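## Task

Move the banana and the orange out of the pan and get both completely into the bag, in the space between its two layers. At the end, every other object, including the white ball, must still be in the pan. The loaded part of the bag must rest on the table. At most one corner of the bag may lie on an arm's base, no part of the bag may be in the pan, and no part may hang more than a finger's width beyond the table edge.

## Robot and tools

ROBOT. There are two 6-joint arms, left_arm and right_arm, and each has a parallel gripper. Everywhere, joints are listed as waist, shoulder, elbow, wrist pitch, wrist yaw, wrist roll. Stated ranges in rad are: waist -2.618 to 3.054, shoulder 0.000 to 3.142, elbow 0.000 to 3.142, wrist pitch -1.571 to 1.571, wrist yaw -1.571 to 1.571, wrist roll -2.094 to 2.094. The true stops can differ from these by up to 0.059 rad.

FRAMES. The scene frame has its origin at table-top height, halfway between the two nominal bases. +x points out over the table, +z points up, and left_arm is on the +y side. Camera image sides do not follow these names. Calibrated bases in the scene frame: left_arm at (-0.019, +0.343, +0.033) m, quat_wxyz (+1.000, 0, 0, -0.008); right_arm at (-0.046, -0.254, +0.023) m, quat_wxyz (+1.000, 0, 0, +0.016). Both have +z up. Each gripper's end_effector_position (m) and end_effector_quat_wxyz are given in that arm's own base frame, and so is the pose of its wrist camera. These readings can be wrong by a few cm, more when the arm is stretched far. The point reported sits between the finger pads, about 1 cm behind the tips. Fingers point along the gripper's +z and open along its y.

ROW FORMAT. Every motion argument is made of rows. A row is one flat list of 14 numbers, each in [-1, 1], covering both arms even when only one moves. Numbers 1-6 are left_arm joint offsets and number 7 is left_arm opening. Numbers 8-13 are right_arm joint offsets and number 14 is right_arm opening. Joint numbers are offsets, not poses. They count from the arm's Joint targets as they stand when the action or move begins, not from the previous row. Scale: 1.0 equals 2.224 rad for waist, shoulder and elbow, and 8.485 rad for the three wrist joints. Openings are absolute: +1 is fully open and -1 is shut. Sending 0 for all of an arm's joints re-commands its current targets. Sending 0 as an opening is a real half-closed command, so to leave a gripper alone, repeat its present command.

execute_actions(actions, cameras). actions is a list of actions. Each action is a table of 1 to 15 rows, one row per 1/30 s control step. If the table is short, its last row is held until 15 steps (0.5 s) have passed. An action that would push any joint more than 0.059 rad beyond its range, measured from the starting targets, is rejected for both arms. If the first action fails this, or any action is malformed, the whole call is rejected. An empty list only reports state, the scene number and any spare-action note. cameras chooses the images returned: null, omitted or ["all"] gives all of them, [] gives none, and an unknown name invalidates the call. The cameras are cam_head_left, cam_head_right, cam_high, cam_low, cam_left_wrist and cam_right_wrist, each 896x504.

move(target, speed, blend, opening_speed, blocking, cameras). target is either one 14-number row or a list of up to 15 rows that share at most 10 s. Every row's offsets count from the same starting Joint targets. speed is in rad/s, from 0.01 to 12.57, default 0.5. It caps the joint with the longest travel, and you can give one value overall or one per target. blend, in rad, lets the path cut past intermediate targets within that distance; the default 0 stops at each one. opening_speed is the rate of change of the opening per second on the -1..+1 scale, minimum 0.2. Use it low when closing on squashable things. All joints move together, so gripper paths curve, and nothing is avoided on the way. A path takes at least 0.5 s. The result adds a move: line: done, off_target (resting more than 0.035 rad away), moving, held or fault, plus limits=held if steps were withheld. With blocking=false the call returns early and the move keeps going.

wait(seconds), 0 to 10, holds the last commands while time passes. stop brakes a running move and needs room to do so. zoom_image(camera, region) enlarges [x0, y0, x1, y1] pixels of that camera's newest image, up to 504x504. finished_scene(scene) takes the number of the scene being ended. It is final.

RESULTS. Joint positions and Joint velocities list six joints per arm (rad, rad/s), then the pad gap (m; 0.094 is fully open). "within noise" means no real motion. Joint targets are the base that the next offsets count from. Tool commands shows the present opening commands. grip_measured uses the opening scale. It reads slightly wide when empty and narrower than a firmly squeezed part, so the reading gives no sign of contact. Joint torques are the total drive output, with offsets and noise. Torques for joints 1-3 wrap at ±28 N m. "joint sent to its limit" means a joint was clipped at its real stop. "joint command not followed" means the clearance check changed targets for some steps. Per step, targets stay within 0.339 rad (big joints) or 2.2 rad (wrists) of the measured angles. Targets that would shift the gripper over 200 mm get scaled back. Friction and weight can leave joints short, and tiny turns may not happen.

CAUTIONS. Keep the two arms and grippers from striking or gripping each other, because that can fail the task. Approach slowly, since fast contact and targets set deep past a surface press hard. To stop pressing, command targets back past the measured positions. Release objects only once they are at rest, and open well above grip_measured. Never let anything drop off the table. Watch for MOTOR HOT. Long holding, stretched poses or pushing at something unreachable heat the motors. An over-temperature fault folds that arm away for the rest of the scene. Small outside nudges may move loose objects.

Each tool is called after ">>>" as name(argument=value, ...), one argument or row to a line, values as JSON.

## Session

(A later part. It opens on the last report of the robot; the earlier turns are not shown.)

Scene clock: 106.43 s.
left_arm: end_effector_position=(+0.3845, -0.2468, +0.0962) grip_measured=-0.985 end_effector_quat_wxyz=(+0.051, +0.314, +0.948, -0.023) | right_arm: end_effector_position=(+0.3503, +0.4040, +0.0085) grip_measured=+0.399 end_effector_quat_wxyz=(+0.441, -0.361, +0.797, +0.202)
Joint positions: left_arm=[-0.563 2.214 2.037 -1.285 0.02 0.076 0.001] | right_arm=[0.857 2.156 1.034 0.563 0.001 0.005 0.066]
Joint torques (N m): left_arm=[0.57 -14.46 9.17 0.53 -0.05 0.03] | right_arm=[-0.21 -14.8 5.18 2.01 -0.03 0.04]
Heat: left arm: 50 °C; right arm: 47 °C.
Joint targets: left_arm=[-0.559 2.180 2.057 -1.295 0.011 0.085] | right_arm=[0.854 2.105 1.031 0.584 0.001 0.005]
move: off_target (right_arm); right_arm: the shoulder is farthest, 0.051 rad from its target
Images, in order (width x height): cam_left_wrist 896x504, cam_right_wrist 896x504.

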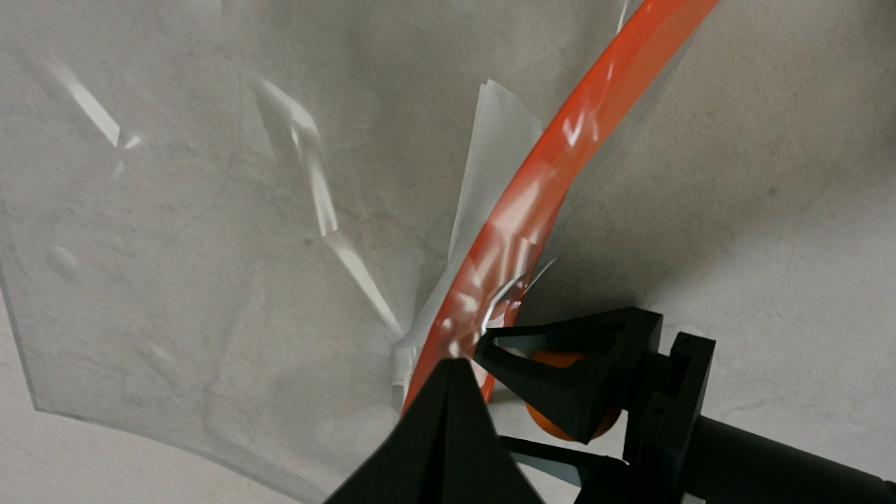

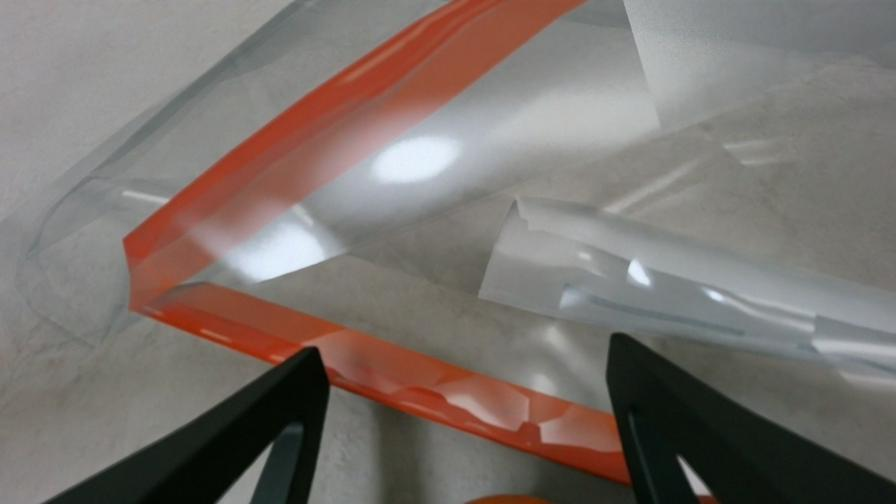

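>>> move(
  target=[0, 0, 0, 0, 0, 0, -1.0, -0.0090, -0.0256, -0.0692, 0.0100, 0, 0, 0.5],
  speed=0.2,
  cameras=["cam_right_wrist", "cam_left_wrist"],
)

Scene clock: 112.47 s.
left_arm: end_effector_position=(+0.3845, -0.2468, +0.0962) grip_measured=-0.985 end_effector_quat_wxyz=(+0.051, +0.314, +0.948, -0.023) | right_arm: end_effector_position=(+0.3343, +0.3733, +0.0009) grip_measured=+0.499 end_effector_quat_wxyz=(+0.439, -0.356, +0.801, +0.197)
Joint positions: left_arm=[-0.563 2.214 2.037 -1.285 0.02 0.076 0.001] | right_arm=[0.841 2.096 0.88 0.648 0.001 0.005 0.07]
Joint torques (N m): left_arm=[0.58 -14.49 9.18 0.53 -0.06 0.03] | right_arm=[-0.61 -13.61 4.77 1.97 -0.02 0.05]
Heat: left arm: 51 °C; right arm: 48 °C.
Joint targets: left_arm=[-0.559 2.180 2.057 -1.295 0.011 0.085] | right_arm=[0.834 2.048 0.877 0.669 0.001 0.005]
move: off_target (right_arm); right_arm: the shoulder is farthest, 0.048 rad from its target
Images, in order (width x height): cam_left_wrist 896x504, cam_right_wrist 896x504.

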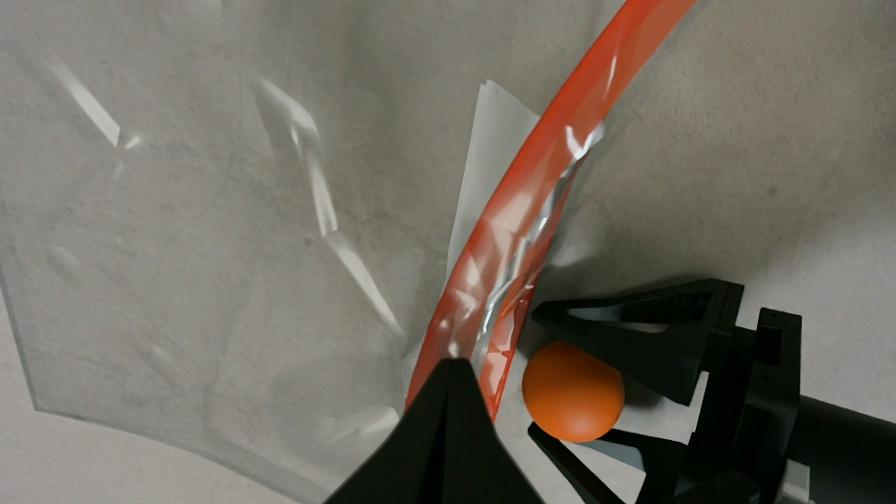

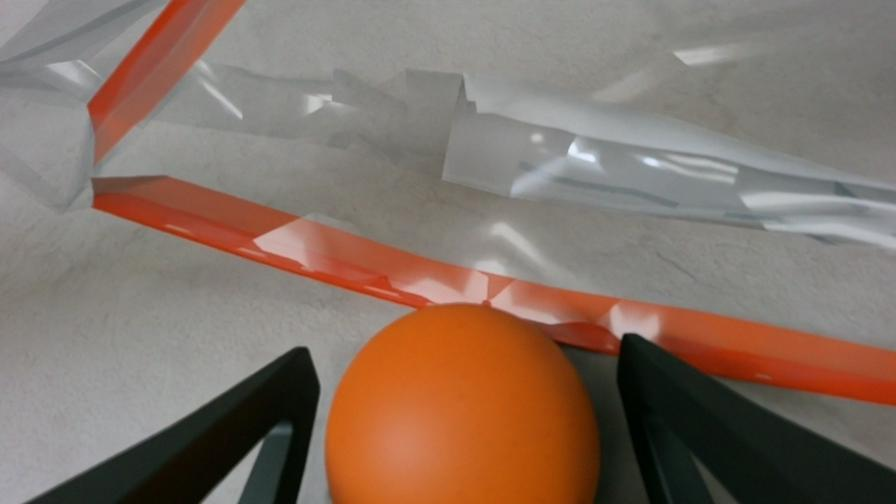

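>>> move(
  target=[0, 0, 0, 0, 0, 0, -1.0, 0, -0.0094, -0.0121, 0.0007, 0, 0, 0.5],
  speed=0.2,
  cameras=[],
)

>>> move(
  target=[0, 0, 0, 0, 0, 0, -1.0, 0, 0, 0, 0, 0, 0, -0.15],
  opening_speed=0.6,
  cameras=["cam_right_wrist"],
)

Scene clock: 115.90 s.
left_arm: end_effector_position=(+0.3845, -0.2468, +0.0962) grip_measured=-0.985 end_effector_quat_wxyz=(+0.051, +0.314, +0.948, -0.023) | right_arm: end_effector_position=(+0.3306, +0.3692, +0.0040) grip_measured=+0.499 end_effector_quat_wxyz=(+0.440, -0.355, +0.801, +0.197)
Joint positions: left_arm=[-0.563 2.214 2.037 -1.285 0.02 0.076 0.001] | right_arm=[0.841 2.073 0.854 0.654 0.001 0.005 0.07]
Joint torques (N m): left_arm=[0.54 -14.46 9.16 0.53 -0.06 0.04] | right_arm=[-0.61 -13.27 4.68 1.99 -0.03 0.05]
Heat: left arm: 51 °C; right arm: 49 °C.
Joint targets: left_arm=[-0.559 2.180 2.057 -1.295 0.011 0.085] | right_arm=[0.834 2.027 0.851 0.675 0.001 0.005]
move: off_target (right_arm); right_arm: the shoulder is farthest, 0.046 rad from its target
No camera images: "cameras" was empty.

Scene clock: 117.40 s.
left_arm: end_effector_position=(+0.3845, -0.2468, +0.0962) grip_measured=-0.985 end_effector_quat_wxyz=(+0.051, +0.314, +0.948, -0.023) | right_arm: end_effector_position=(+0.3307, +0.3692, +0.0041) grip_measured=-0.143 end_effector_quat_wxyz=(+0.440, -0.355, +0.801, +0.197)
Joint positions: left_arm=[-0.563 2.214 2.037 -1.285 0.02 0.076 0.001] | right_arm=[0.841 2.073 0.854 0.654 0.001 0.005 0.04]
Joint velocities: left_arm=[within noise] | right_arm=[0.012 0.002 0.007 0.022 0.007 0.022 0.006]
Joint torques (N m): left_arm=[0.57 -14.48 9.14 0.53 -0.05 0.04] | right_arm=[-0.61 -13.24 4.67 2 -0.03 0.04]
Heat: left arm: 52 °C; right arm: 50 °C.
Joint targets: left_arm=[-0.559 2.180 2.057 -1.295 0.011 0.085] | right_arm=[0.834 2.027 0.851 0.675 0.001 0.005]
move: off_target (right_arm); right_arm: the shoulder is farthest, 0.046 rad from its target
Images, in order (width x height): cam_right_wrist 896x504.

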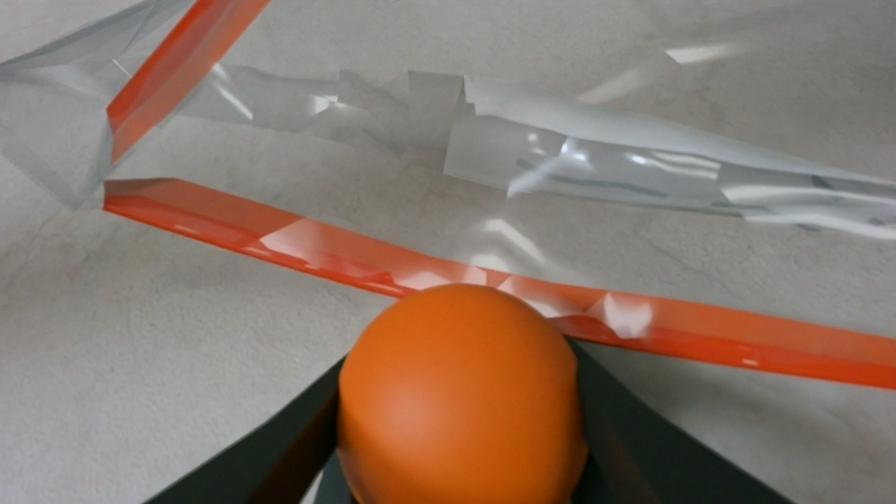

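>>> move(
  target=[0, 0, 0, 0, 0, 0, -1.0, 0, 0, 0, 0, 0, 0, -0.32],
  opening_speed=0.4,
  cameras=[],
)

Scene clock: 118.37 s.
left_arm: end_effector_position=(+0.3845, -0.2468, +0.0962) grip_measured=-0.985 end_effector_quat_wxyz=(+0.051, +0.314, +0.948, -0.023) | right_arm: end_effector_position=(+0.3307, +0.3692, +0.0041) grip_measured=-0.162 end_effector_quat_wxyz=(+0.440, -0.355, +0.801, +0.197)
Joint positions: left_arm=[-0.563 2.214 2.037 -1.285 0.02 0.076 0.001] | right_arm=[0.841 2.073 0.854 0.654 0.001 0.005 0.039]
Joint torques (N m): left_arm=[0.57 -14.42 9.17 0.53 -0.05 0.05] | right_arm=[-0.59 -13.26 4.68 2 -0.03 0.04]
Heat: left arm: 52 °C; right arm: 50 °C.
Joint targets: left_arm=[-0.559 2.180 2.057 -1.295 0.011 0.085] | right_arm=[0.834 2.027 0.851 0.675 0.001 0.005]
move: off_target (right_arm); right_arm: the shoulder is farthest, 0.046 rad from its target
No camera images: "cameras" was empty.

>>> move(
  target=[0, 0, 0, 0, 0, 0, -1.0, -0.0292, -0.0585, -0.0265, -0.0088, 0, -0.066, -0.32],
  speed=0.4,
  cameras=["cam_right_wrist", "cam_left_wrist", "cam_low"],
)

>>> zoom_image(
  camera="cam_low",
  region=[320, 210, 540, 390],
)

Scene clock: 121.20 s.
left_arm: end_effector_position=(+0.3845, -0.2468, +0.0962) grip_measured=-0.985 end_effector_quat_wxyz=(+0.051, +0.314, +0.948, -0.023) | right_arm: end_effector_position=(+0.3434, +0.3367, +0.0333) grip_measured=-0.164 end_effector_quat_wxyz=(+0.486, -0.536, +0.689, +0.055)
Joint positions: left_arm=[-0.563 2.214 2.037 -1.285 0.02 0.076 0.001] | right_arm=[0.776 1.939 0.795 0.595 0.001 -0.547 0.039]
Joint torques (N m): left_arm=[0.54 -14.46 9.17 0.53 -0.05 0.03] | right_arm=[-0.58 -12.23 5.01 1.85 -0.04 0.04]
Heat: left arm: 52 °C; right arm: 50 °C.
Joint targets: left_arm=[-0.559 2.180 2.057 -1.295 0.011 0.085] | right_arm=[0.770 1.897 0.791 0.601 0.001 -0.555]
move: off_target (right_arm); right_arm: the shoulder is farthest, 0.042 rad from its target
Images, in order (width x height): cam_low 896x504, cam_left_wrist 896x504, cam_right_wrist 896x504.

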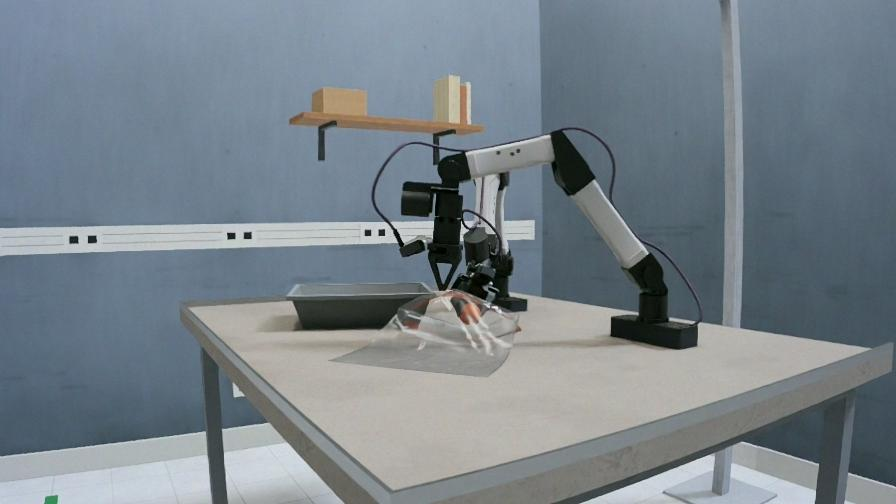

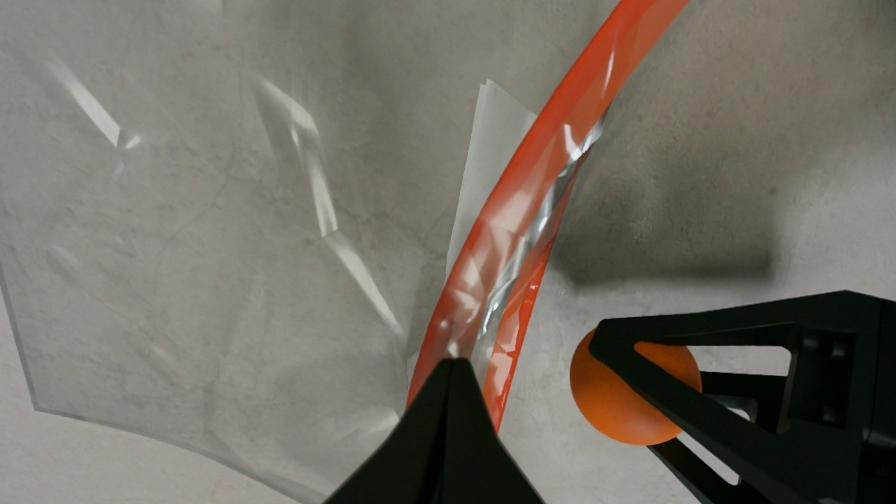

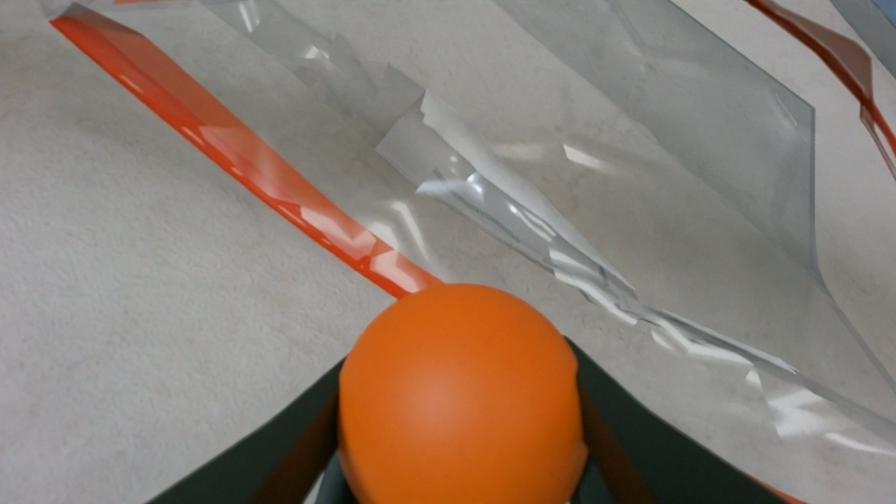

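Scaled by 2.291 from the camera's 896x504 image, which has a finer 1280x720 frame.

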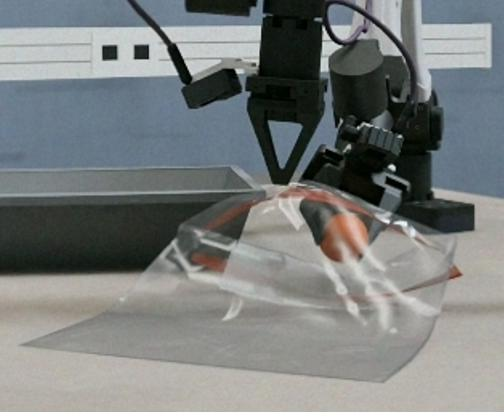

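>>> move(
  target=[0, 0, 0, 0, 0, 0, -1.0, 0.0, 0.0913, 0.1133, -0.0093, 0, 0, -0.32],
  speed=0.3,
  cameras=["cam_right_wrist", "cam_left_wrist", "cam_low"],
)

>>> zoom_image(
  camera="cam_low",
  region=[320, 210, 540, 390],
)

Scene clock: 123.30 s.
left_arm: end_effector_position=(+0.3845, -0.2468, +0.0962) grip_measured=-0.985 end_effector_quat_wxyz=(+0.051, +0.314, +0.948, -0.023) | right_arm: end_effector_position=(+0.3786, +0.3712, +0.0282) grip_measured=-0.164 end_effector_quat_wxyz=(+0.485, -0.536, +0.689, +0.055)
Joint positions: left_arm=[-0.563 2.214 2.037 -1.285 0.02 0.076 0.001] | right_arm=[0.776 2.087 1.018 0.517 0.001 -0.548 0.039]
Joint torques (N m): left_arm=[0.55 -14.49 9.16 0.53 -0.06 0.03] | right_arm=[-0.58 -8.88 8.09 1.84 -0.04 0]
Heat: left arm: 52 °C; right arm: 50 °C.
Joint targets: left_arm=[-0.559 2.180 2.057 -1.295 0.011 0.085] | right_arm=[0.770 2.100 1.043 0.521 0.001 -0.555]
move: done
Images, in order (width x height): cam_low 896x504, cam_left_wrist 896x504, cam_right_wrist 896x504.

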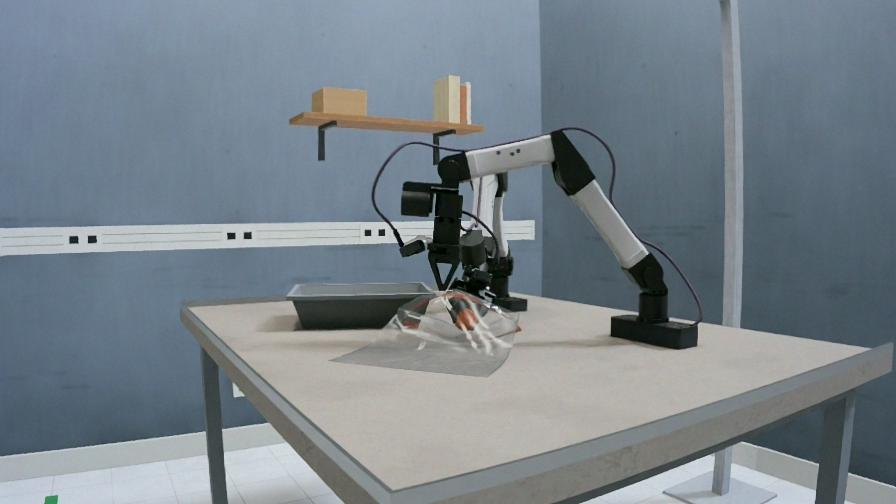

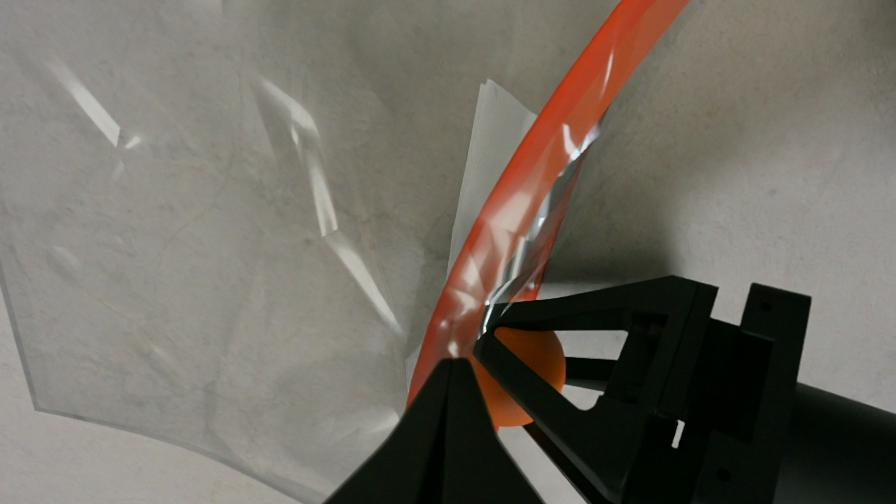

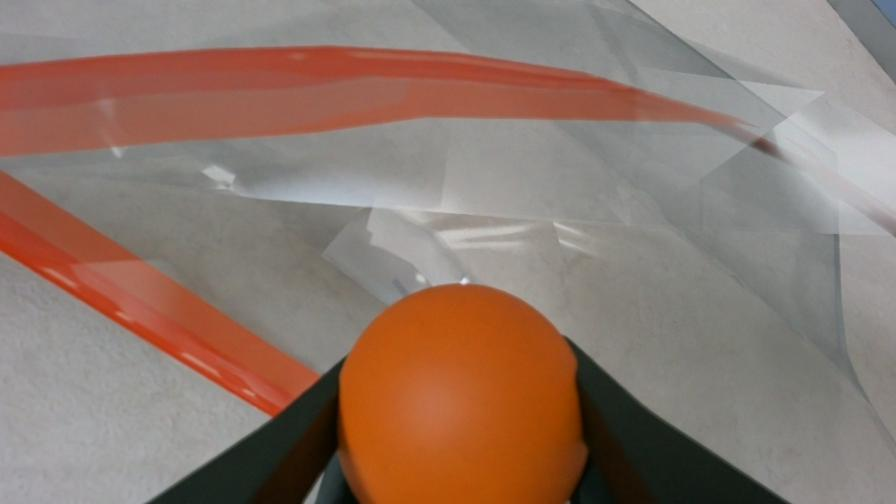

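Scaled by 2.291 from the camera's 896x504 image, which has a finer 1280x720 frame.

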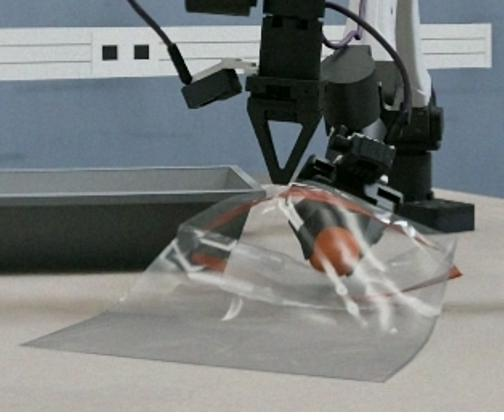

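>>> move(
  target=[0, 0, 0, 0, 0, 0, -1.0, 0.0, 0.0419, 0.0715, -0.0078, 0, 0, -0.32],
  speed=0.25,
  cameras=["cam_right_wrist", "cam_left_wrist", "cam_low"],
)

>>> zoom_image(
  camera="cam_low",
  region=[320, 210, 540, 390],
)

Scene clock: 124.37 s.
left_arm: end_effector_position=(+0.3845, -0.2468, +0.0962) grip_measured=-0.985 end_effector_quat_wxyz=(+0.051, +0.314, +0.948, -0.023) | right_arm: end_effector_position=(+0.3869, +0.3794, +0.0280) grip_measured=-0.164 end_effector_quat_wxyz=(+0.485, -0.537, +0.689, +0.055)
Joint positions: left_arm=[-0.563 2.214 2.037 -1.285 0.02 0.076 0.001] | right_arm=[0.776 2.119 1.074 0.494 0.001 -0.549 0.039]
Joint torques (N m): left_arm=[0.55 -14.46 9.17 0.53 -0.05 0.04] | right_arm=[0.03 -10.45 5.65 1.82 -0.04 0.07]
Heat: left arm: 52 °C; right arm: 50 °C.
Joint targets: left_arm=[-0.559 2.180 2.057 -1.295 0.011 0.085] | right_arm=[0.776 2.118 1.072 0.499 0.001 -0.549]
move: held (right_arm; a check stopped the path); limits=held; right_arm: the elbow is farthest, 0.128 rad from its target
joint command not followed: on one or more control steps a check withheld the commanded joint targets of the right arm, and it was not sent them on those steps.
cause: the commanded joint targets, or the way to them, would bring a part of the robot too close to another arm (this arm's wrist (the part past the wrist pitch) and the left arm's gripper housing).
Images, in order (width x height): cam_low 896x504, cam_left_wrist 896x504, cam_right_wrist 896x504.

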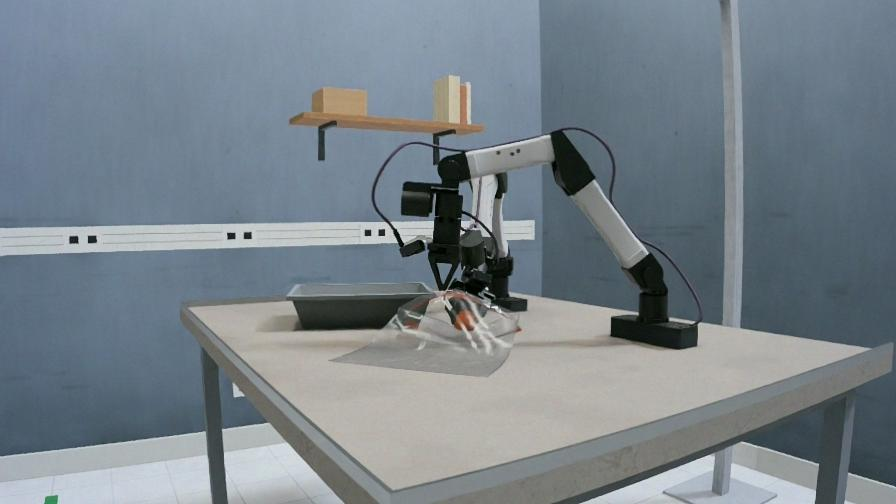

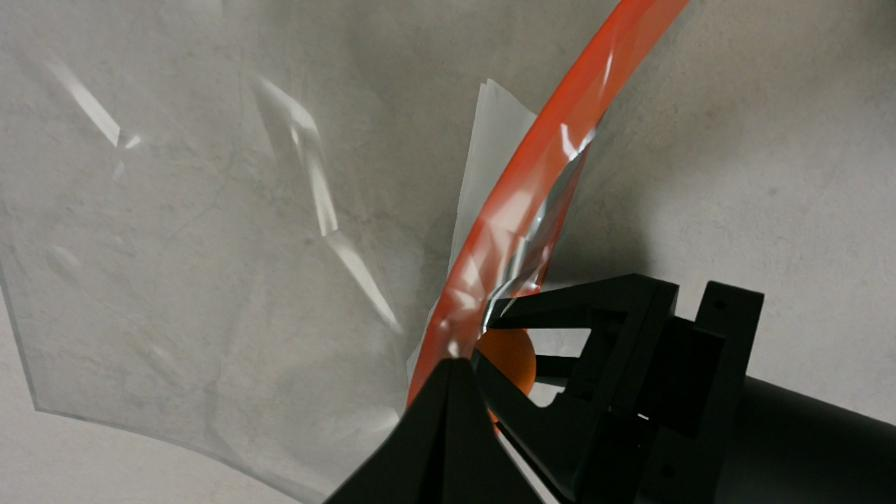

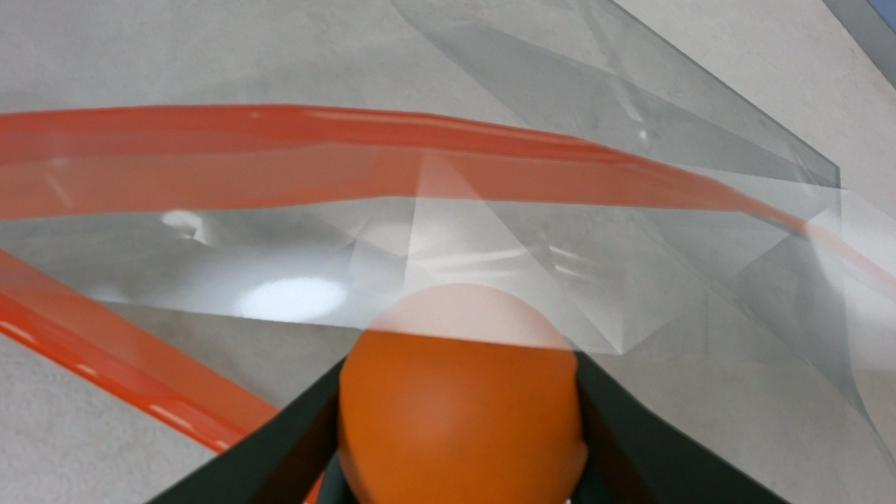

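Scaled by 2.291 from the camera's 896x504 image, which has a finer 1280x720 frame.

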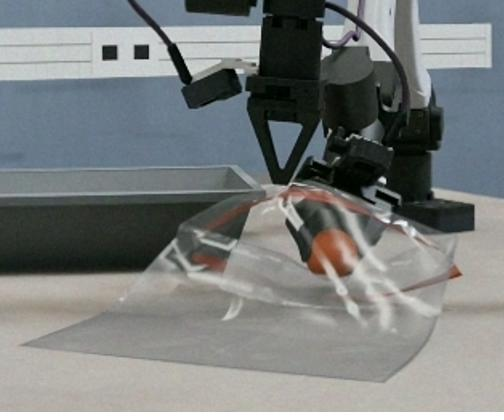

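>>> move(
  target=[
    [0, 0, 0, 0, 0, 0, -1.0, -0.0027, 0.0207, -0.1448, 0.0732, 0, 0, -0.32],
    [0, 0, 0, 0, 0, 0, -1.0, -0.0027, 0.0638, -0.0301, 0.0557, 0, 0, -0.32],
  ],
  speed=0.35,
  blend=[0.02, 0],
  cameras=["cam_right_wrist", "cam_left_wrist", "cam_low"],
)

>>> zoom_image(
  camera="cam_low",
  region=[320, 210, 540, 390],
)

Scene clock: 128.83 s.
left_arm: end_effector_position=(+0.3845, -0.2468, +0.0962) grip_measured=-0.985 end_effector_quat_wxyz=(+0.051, +0.314, +0.948, -0.023) | right_arm: end_effector_position=(+0.3941, +0.3865, +0.0330) grip_measured=-0.164 end_effector_quat_wxyz=(+0.592, -0.494, +0.634, +0.067)
Joint positions: left_arm=[-0.563 2.214 2.037 -1.285 0.02 0.076 0.001] | right_arm=[0.776 2.246 0.984 0.966 0.001 -0.549 0.039]
Joint torques (N m): left_arm=[0.55 -14.49 9.13 0.53 -0.06 0.03] | right_arm=[-0.55 -9.16 6.93 2 -0.03 0.07]
Heat: left arm: 53 °C; right arm: 50 °C.
Joint targets: left_arm=[-0.559 2.180 2.057 -1.295 0.011 0.085] | right_arm=[0.770 2.260 1.005 0.972 0.001 -0.549]
move: done
Images, in order (width x height): cam_low 896x504, cam_left_wrist 896x504, cam_right_wrist 896x504.

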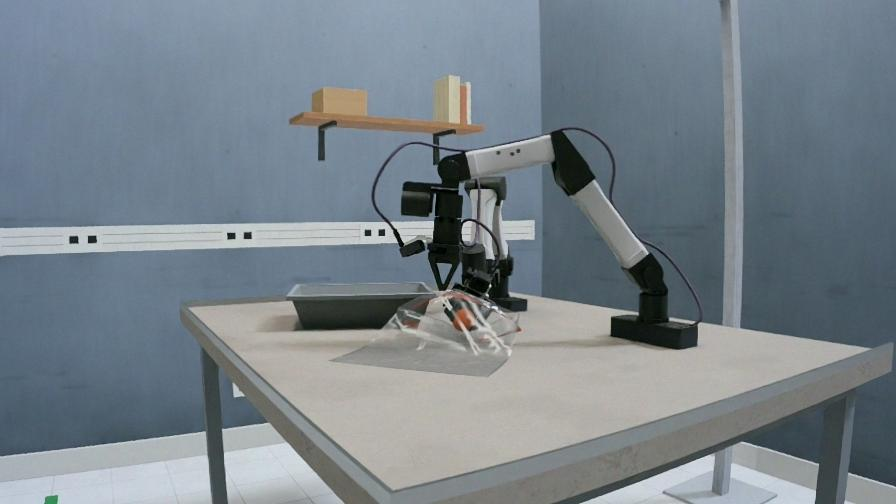

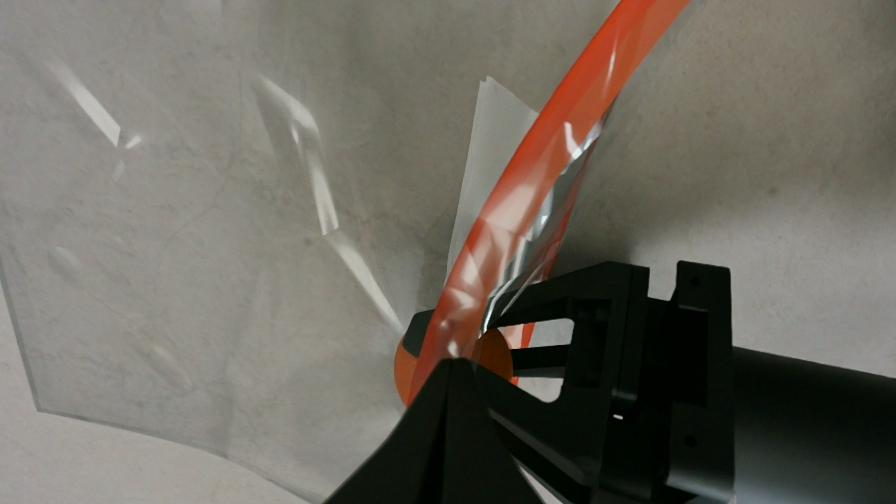

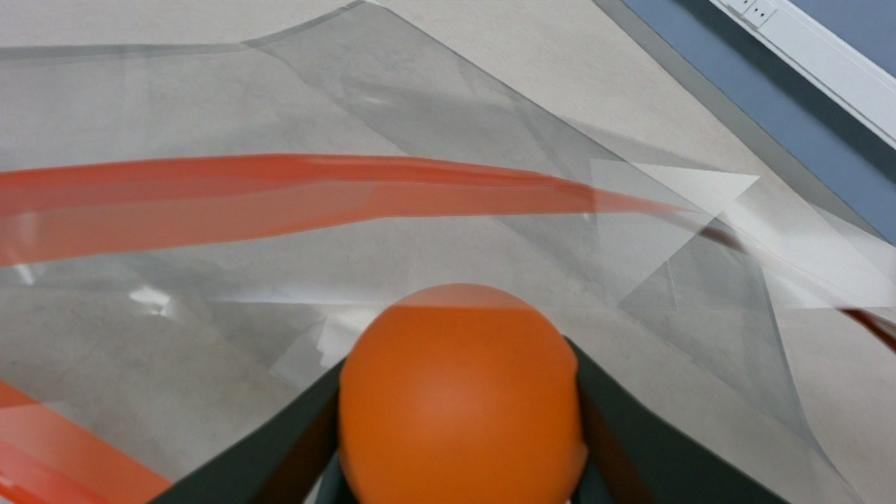

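Scaled by 2.291 from the camera's 896x504 image, which has a finer 1280x720 frame.

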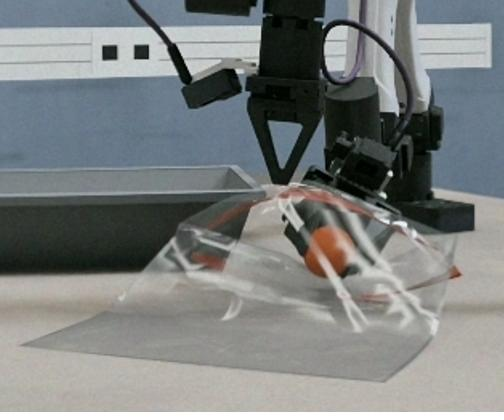

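>>> move(
  target=[0, 0, 0, 0, 0, 0, -1.0, 0, 0.0607, 0.1232, -0.0165, 0, 0, -0.32],
  speed=0.3,
  cameras=["cam_right_wrist", "cam_left_wrist", "cam_low"],
)

>>> zoom_image(
  camera="cam_low",
  region=[320, 210, 540, 390],
)

Scene clock: 130.57 s.
left_arm: end_effector_position=(+0.3858, -0.2451, +0.0962) grip_measured=-0.985 end_effector_quat_wxyz=(+0.052, +0.313, +0.948, -0.020) | right_arm: end_effector_position=(+0.4320, +0.4238, +0.0266) grip_measured=-0.164 end_effector_quat_wxyz=(+0.588, -0.495, +0.636, +0.067)
Joint positions: left_arm=[-0.561 2.214 2.037 -1.284 0.014 0.076 0.001] | right_arm=[0.776 2.381 1.253 0.824 0.001 -0.549 0.039]
Joint torques (N m): left_arm=[0.38 -14.45 9.17 0.53 -0.01 0.04] | right_arm=[-0.42 -10.63 8.01 2.05 -0.03 0.08]
Heat: left arm: 53 °C; right arm: 49 °C.
Joint targets: left_arm=[-0.559 2.180 2.057 -1.295 0.011 0.085] | right_arm=[0.770 2.395 1.279 0.832 0.001 -0.549]
move: done
Images, in order (width x height): cam_low 896x504, cam_left_wrist 896x504, cam_right_wrist 896x504.

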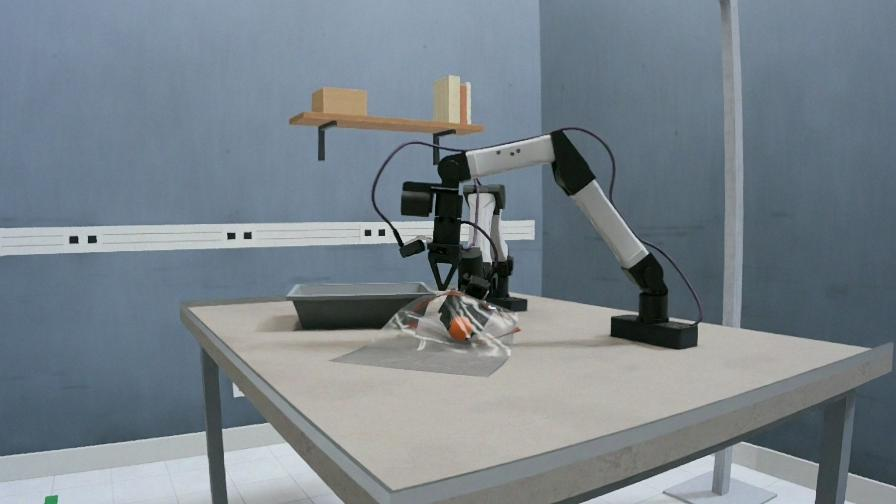

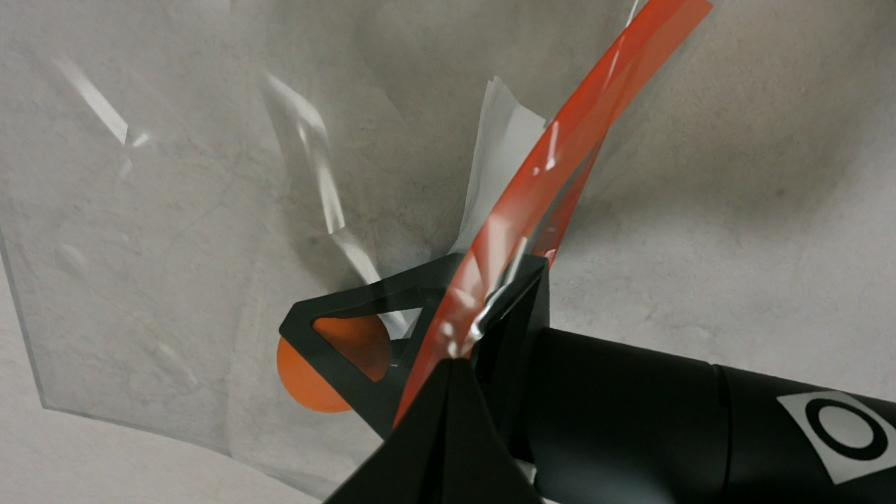

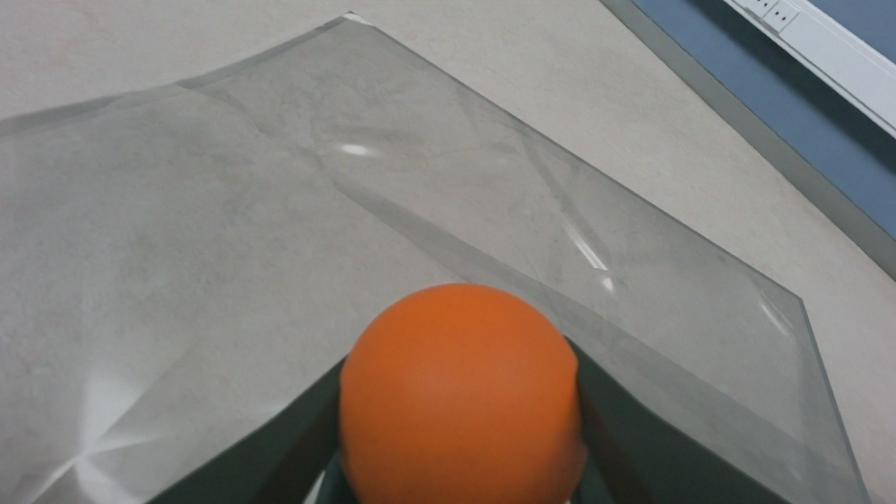

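Scaled by 2.291 from the camera's 896x504 image, which has a finer 1280x720 frame.

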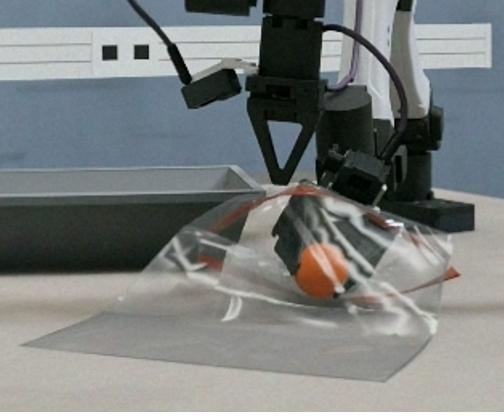

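>>> move(
  target=[0, 0, 0, 0, 0, 0, -1.0, 0, 0, 0, -0.0095, 0, 0, -0.32],
  speed=0.15,
  cameras=["cam_right_wrist", "cam_left_wrist"],
)

Scene clock: 132.67 s.
left_arm: end_effector_position=(+0.3858, -0.2451, +0.0962) grip_measured=-0.985 end_effector_quat_wxyz=(+0.052, +0.313, +0.948, -0.020) | right_arm: end_effector_position=(+0.4284, +0.4203, +0.0111) grip_measured=-0.164 end_effector_quat_wxyz=(+0.561, -0.508, +0.651, +0.064)
Joint positions: left_arm=[-0.561 2.214 2.037 -1.284 0.014 0.076 0.001] | right_arm=[0.776 2.381 1.256 0.753 0.001 -0.549 0.039]
Joint torques (N m): left_arm=[0.36 -14.46 9.2 0.53 0 0.04] | right_arm=[-0.55 -10.62 7.64 1.89 -0.04 0.08]
Heat: left arm: 53 °C; right arm: 49 °C.
Joint targets: left_arm=[-0.559 2.180 2.057 -1.295 0.011 0.085] | right_arm=[0.770 2.395 1.279 0.751 0.001 -0.549]
move: done
Images, in order (width x height): cam_left_wrist 896x504, cam_right_wrist 896x504.

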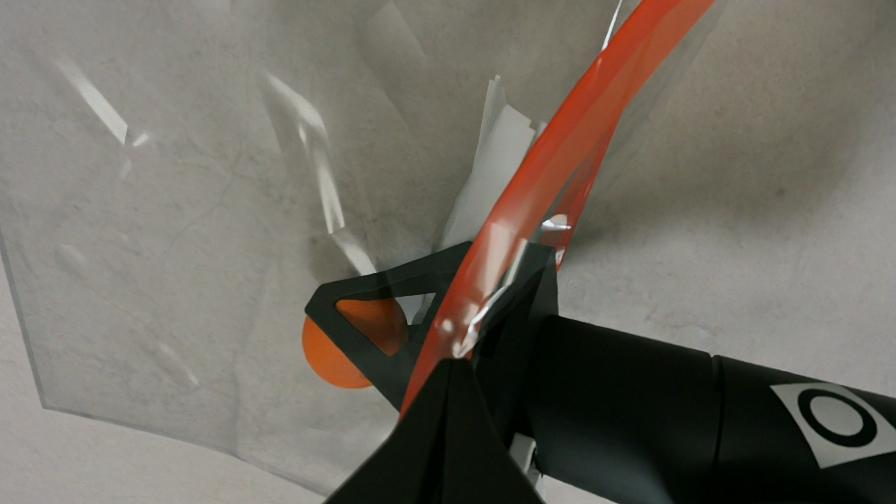

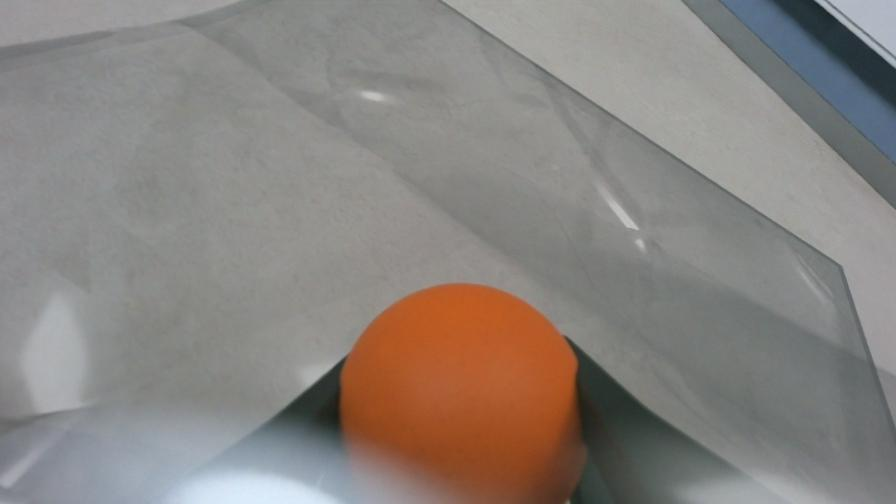

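>>> move(
  target=[0, 0, 0, 0, 0, 0, -1.0, 0, 0, 0, 0, 0, 0, 0.45],
  opening_speed=1.0,
  cameras=["cam_right_wrist", "cam_left_wrist"],
)

Scene clock: 133.90 s.
left_arm: end_effector_position=(+0.3858, -0.2451, +0.0962) grip_measured=-0.985 end_effector_quat_wxyz=(+0.052, +0.313, +0.948, -0.020) | right_arm: end_effector_position=(+0.4335, +0.4214, +0.0192) grip_measured=+0.448 end_effector_quat_wxyz=(+0.572, -0.501, +0.646, +0.064)
Joint positions: left_arm=[-0.561 2.214 2.037 -1.284 0.014 0.076 0.001] | right_arm=[0.771 2.381 1.267 0.77 0.001 -0.549 0.068]
Joint torques (N m): left_arm=[0.38 -14.43 9.16 0.52 0 0.04] | right_arm=[-0.12 -10.69 6.84 1.73 -0.03 0.08]
Heat: left arm: 53 °C; right arm: 49 °C.
Joint targets: left_arm=[-0.559 2.180 2.057 -1.295 0.011 0.085] | right_arm=[0.770 2.395 1.279 0.751 0.001 -0.549]
move: done
Images, in order (width x height): cam_left_wrist 896x504, cam_right_wrist 896x504.

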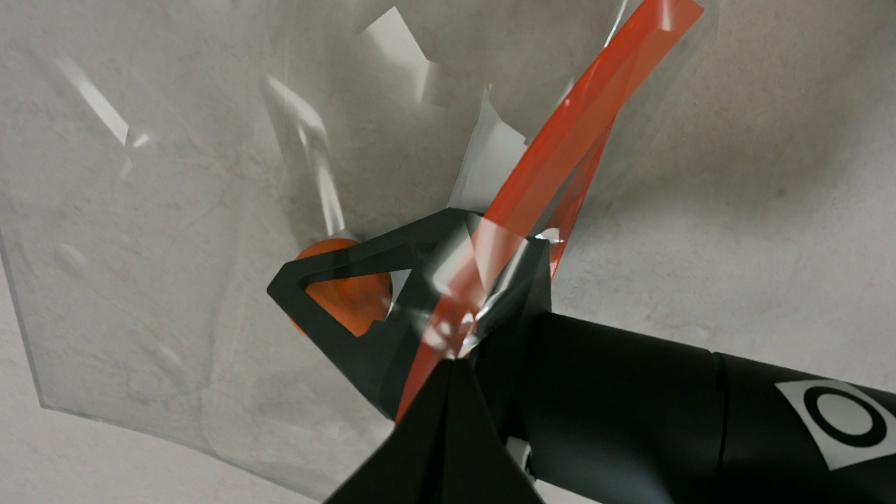

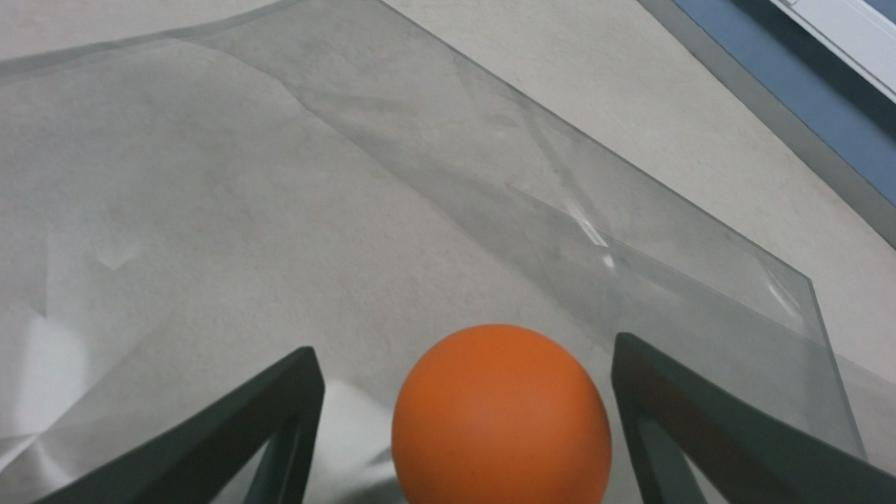

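>>> move(
  target=[0, 0, 0, 0, 0, 0, -1.0, -0.0060, -0.0243, 0, 0.0071, 0, 0, 0.45],
  speed=0.15,
  cameras=["cam_right_wrist", "cam_left_wrist"],
)

Scene clock: 135.03 s.
left_arm: end_effector_position=(+0.3858, -0.2451, +0.0962) grip_measured=-0.985 end_effector_quat_wxyz=(+0.052, +0.313, +0.948, -0.020) | right_arm: end_effector_position=(+0.4337, +0.4215, +0.0198) grip_measured=+0.448 end_effector_quat_wxyz=(+0.573, -0.501, +0.646, +0.064)
Joint positions: left_arm=[-0.561 2.214 2.037 -1.284 0.014 0.076 0.001] | right_arm=[0.771 2.381 1.267 0.772 0.001 -0.549 0.068]
Joint torques (N m): left_arm=[0.35 -14.52 9.13 0.53 0 0.04] | right_arm=[0.03 -11.96 5.63 1.91 -0.04 0.08]
Heat: left arm: 54 °C; right arm: 49 °C.
Joint targets: left_arm=[-0.559 2.180 2.057 -1.295 0.011 0.085] | right_arm=[0.771 2.381 1.267 0.772 0.001 -0.549]
move: held (right_arm; a check stopped the path); limits=held; right_arm: the shoulder is farthest, 0.040 rad from its target
joint command not followed: on one or more control steps a check withheld the commanded joint targets of the right arm, and it was not sent them on those steps.
cause: the commanded joint targets, or the way to them, would bring a part of the robot too close to another arm (this arm's wrist (the part past the wrist pitch) and the left arm's gripper housing).
Images, in order (width x height): cam_left_wrist 896x504, cam_right_wrist 896x504.

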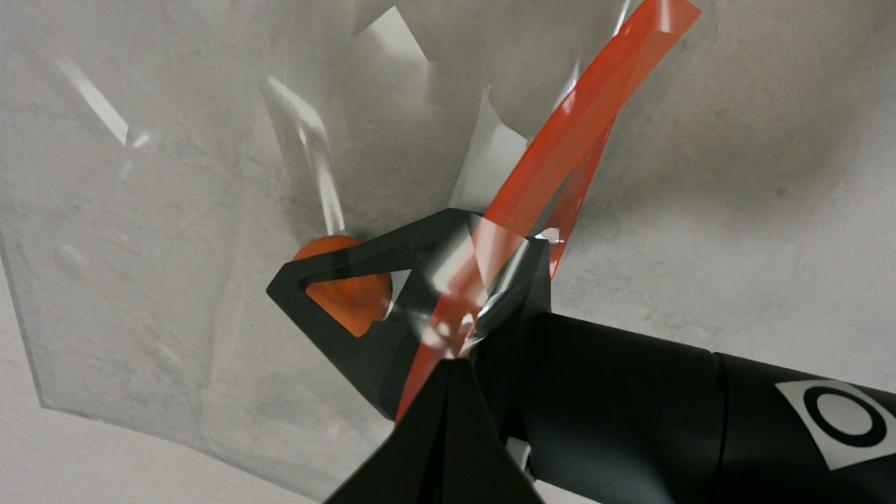

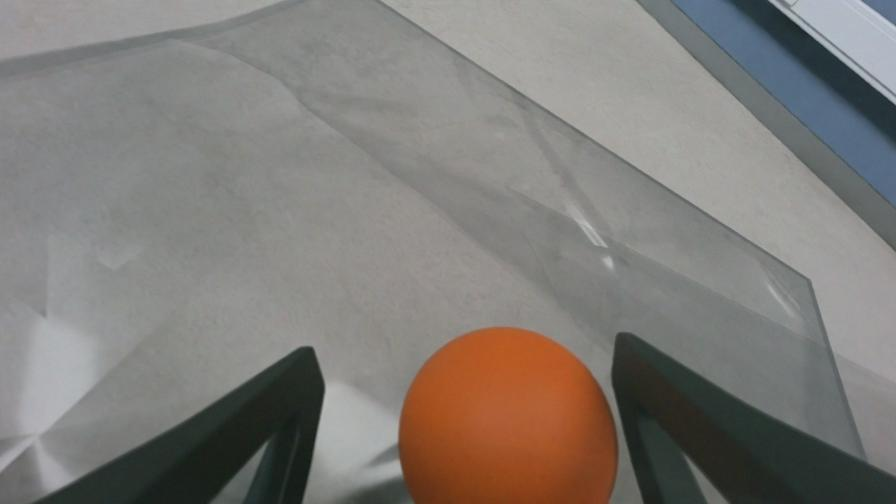

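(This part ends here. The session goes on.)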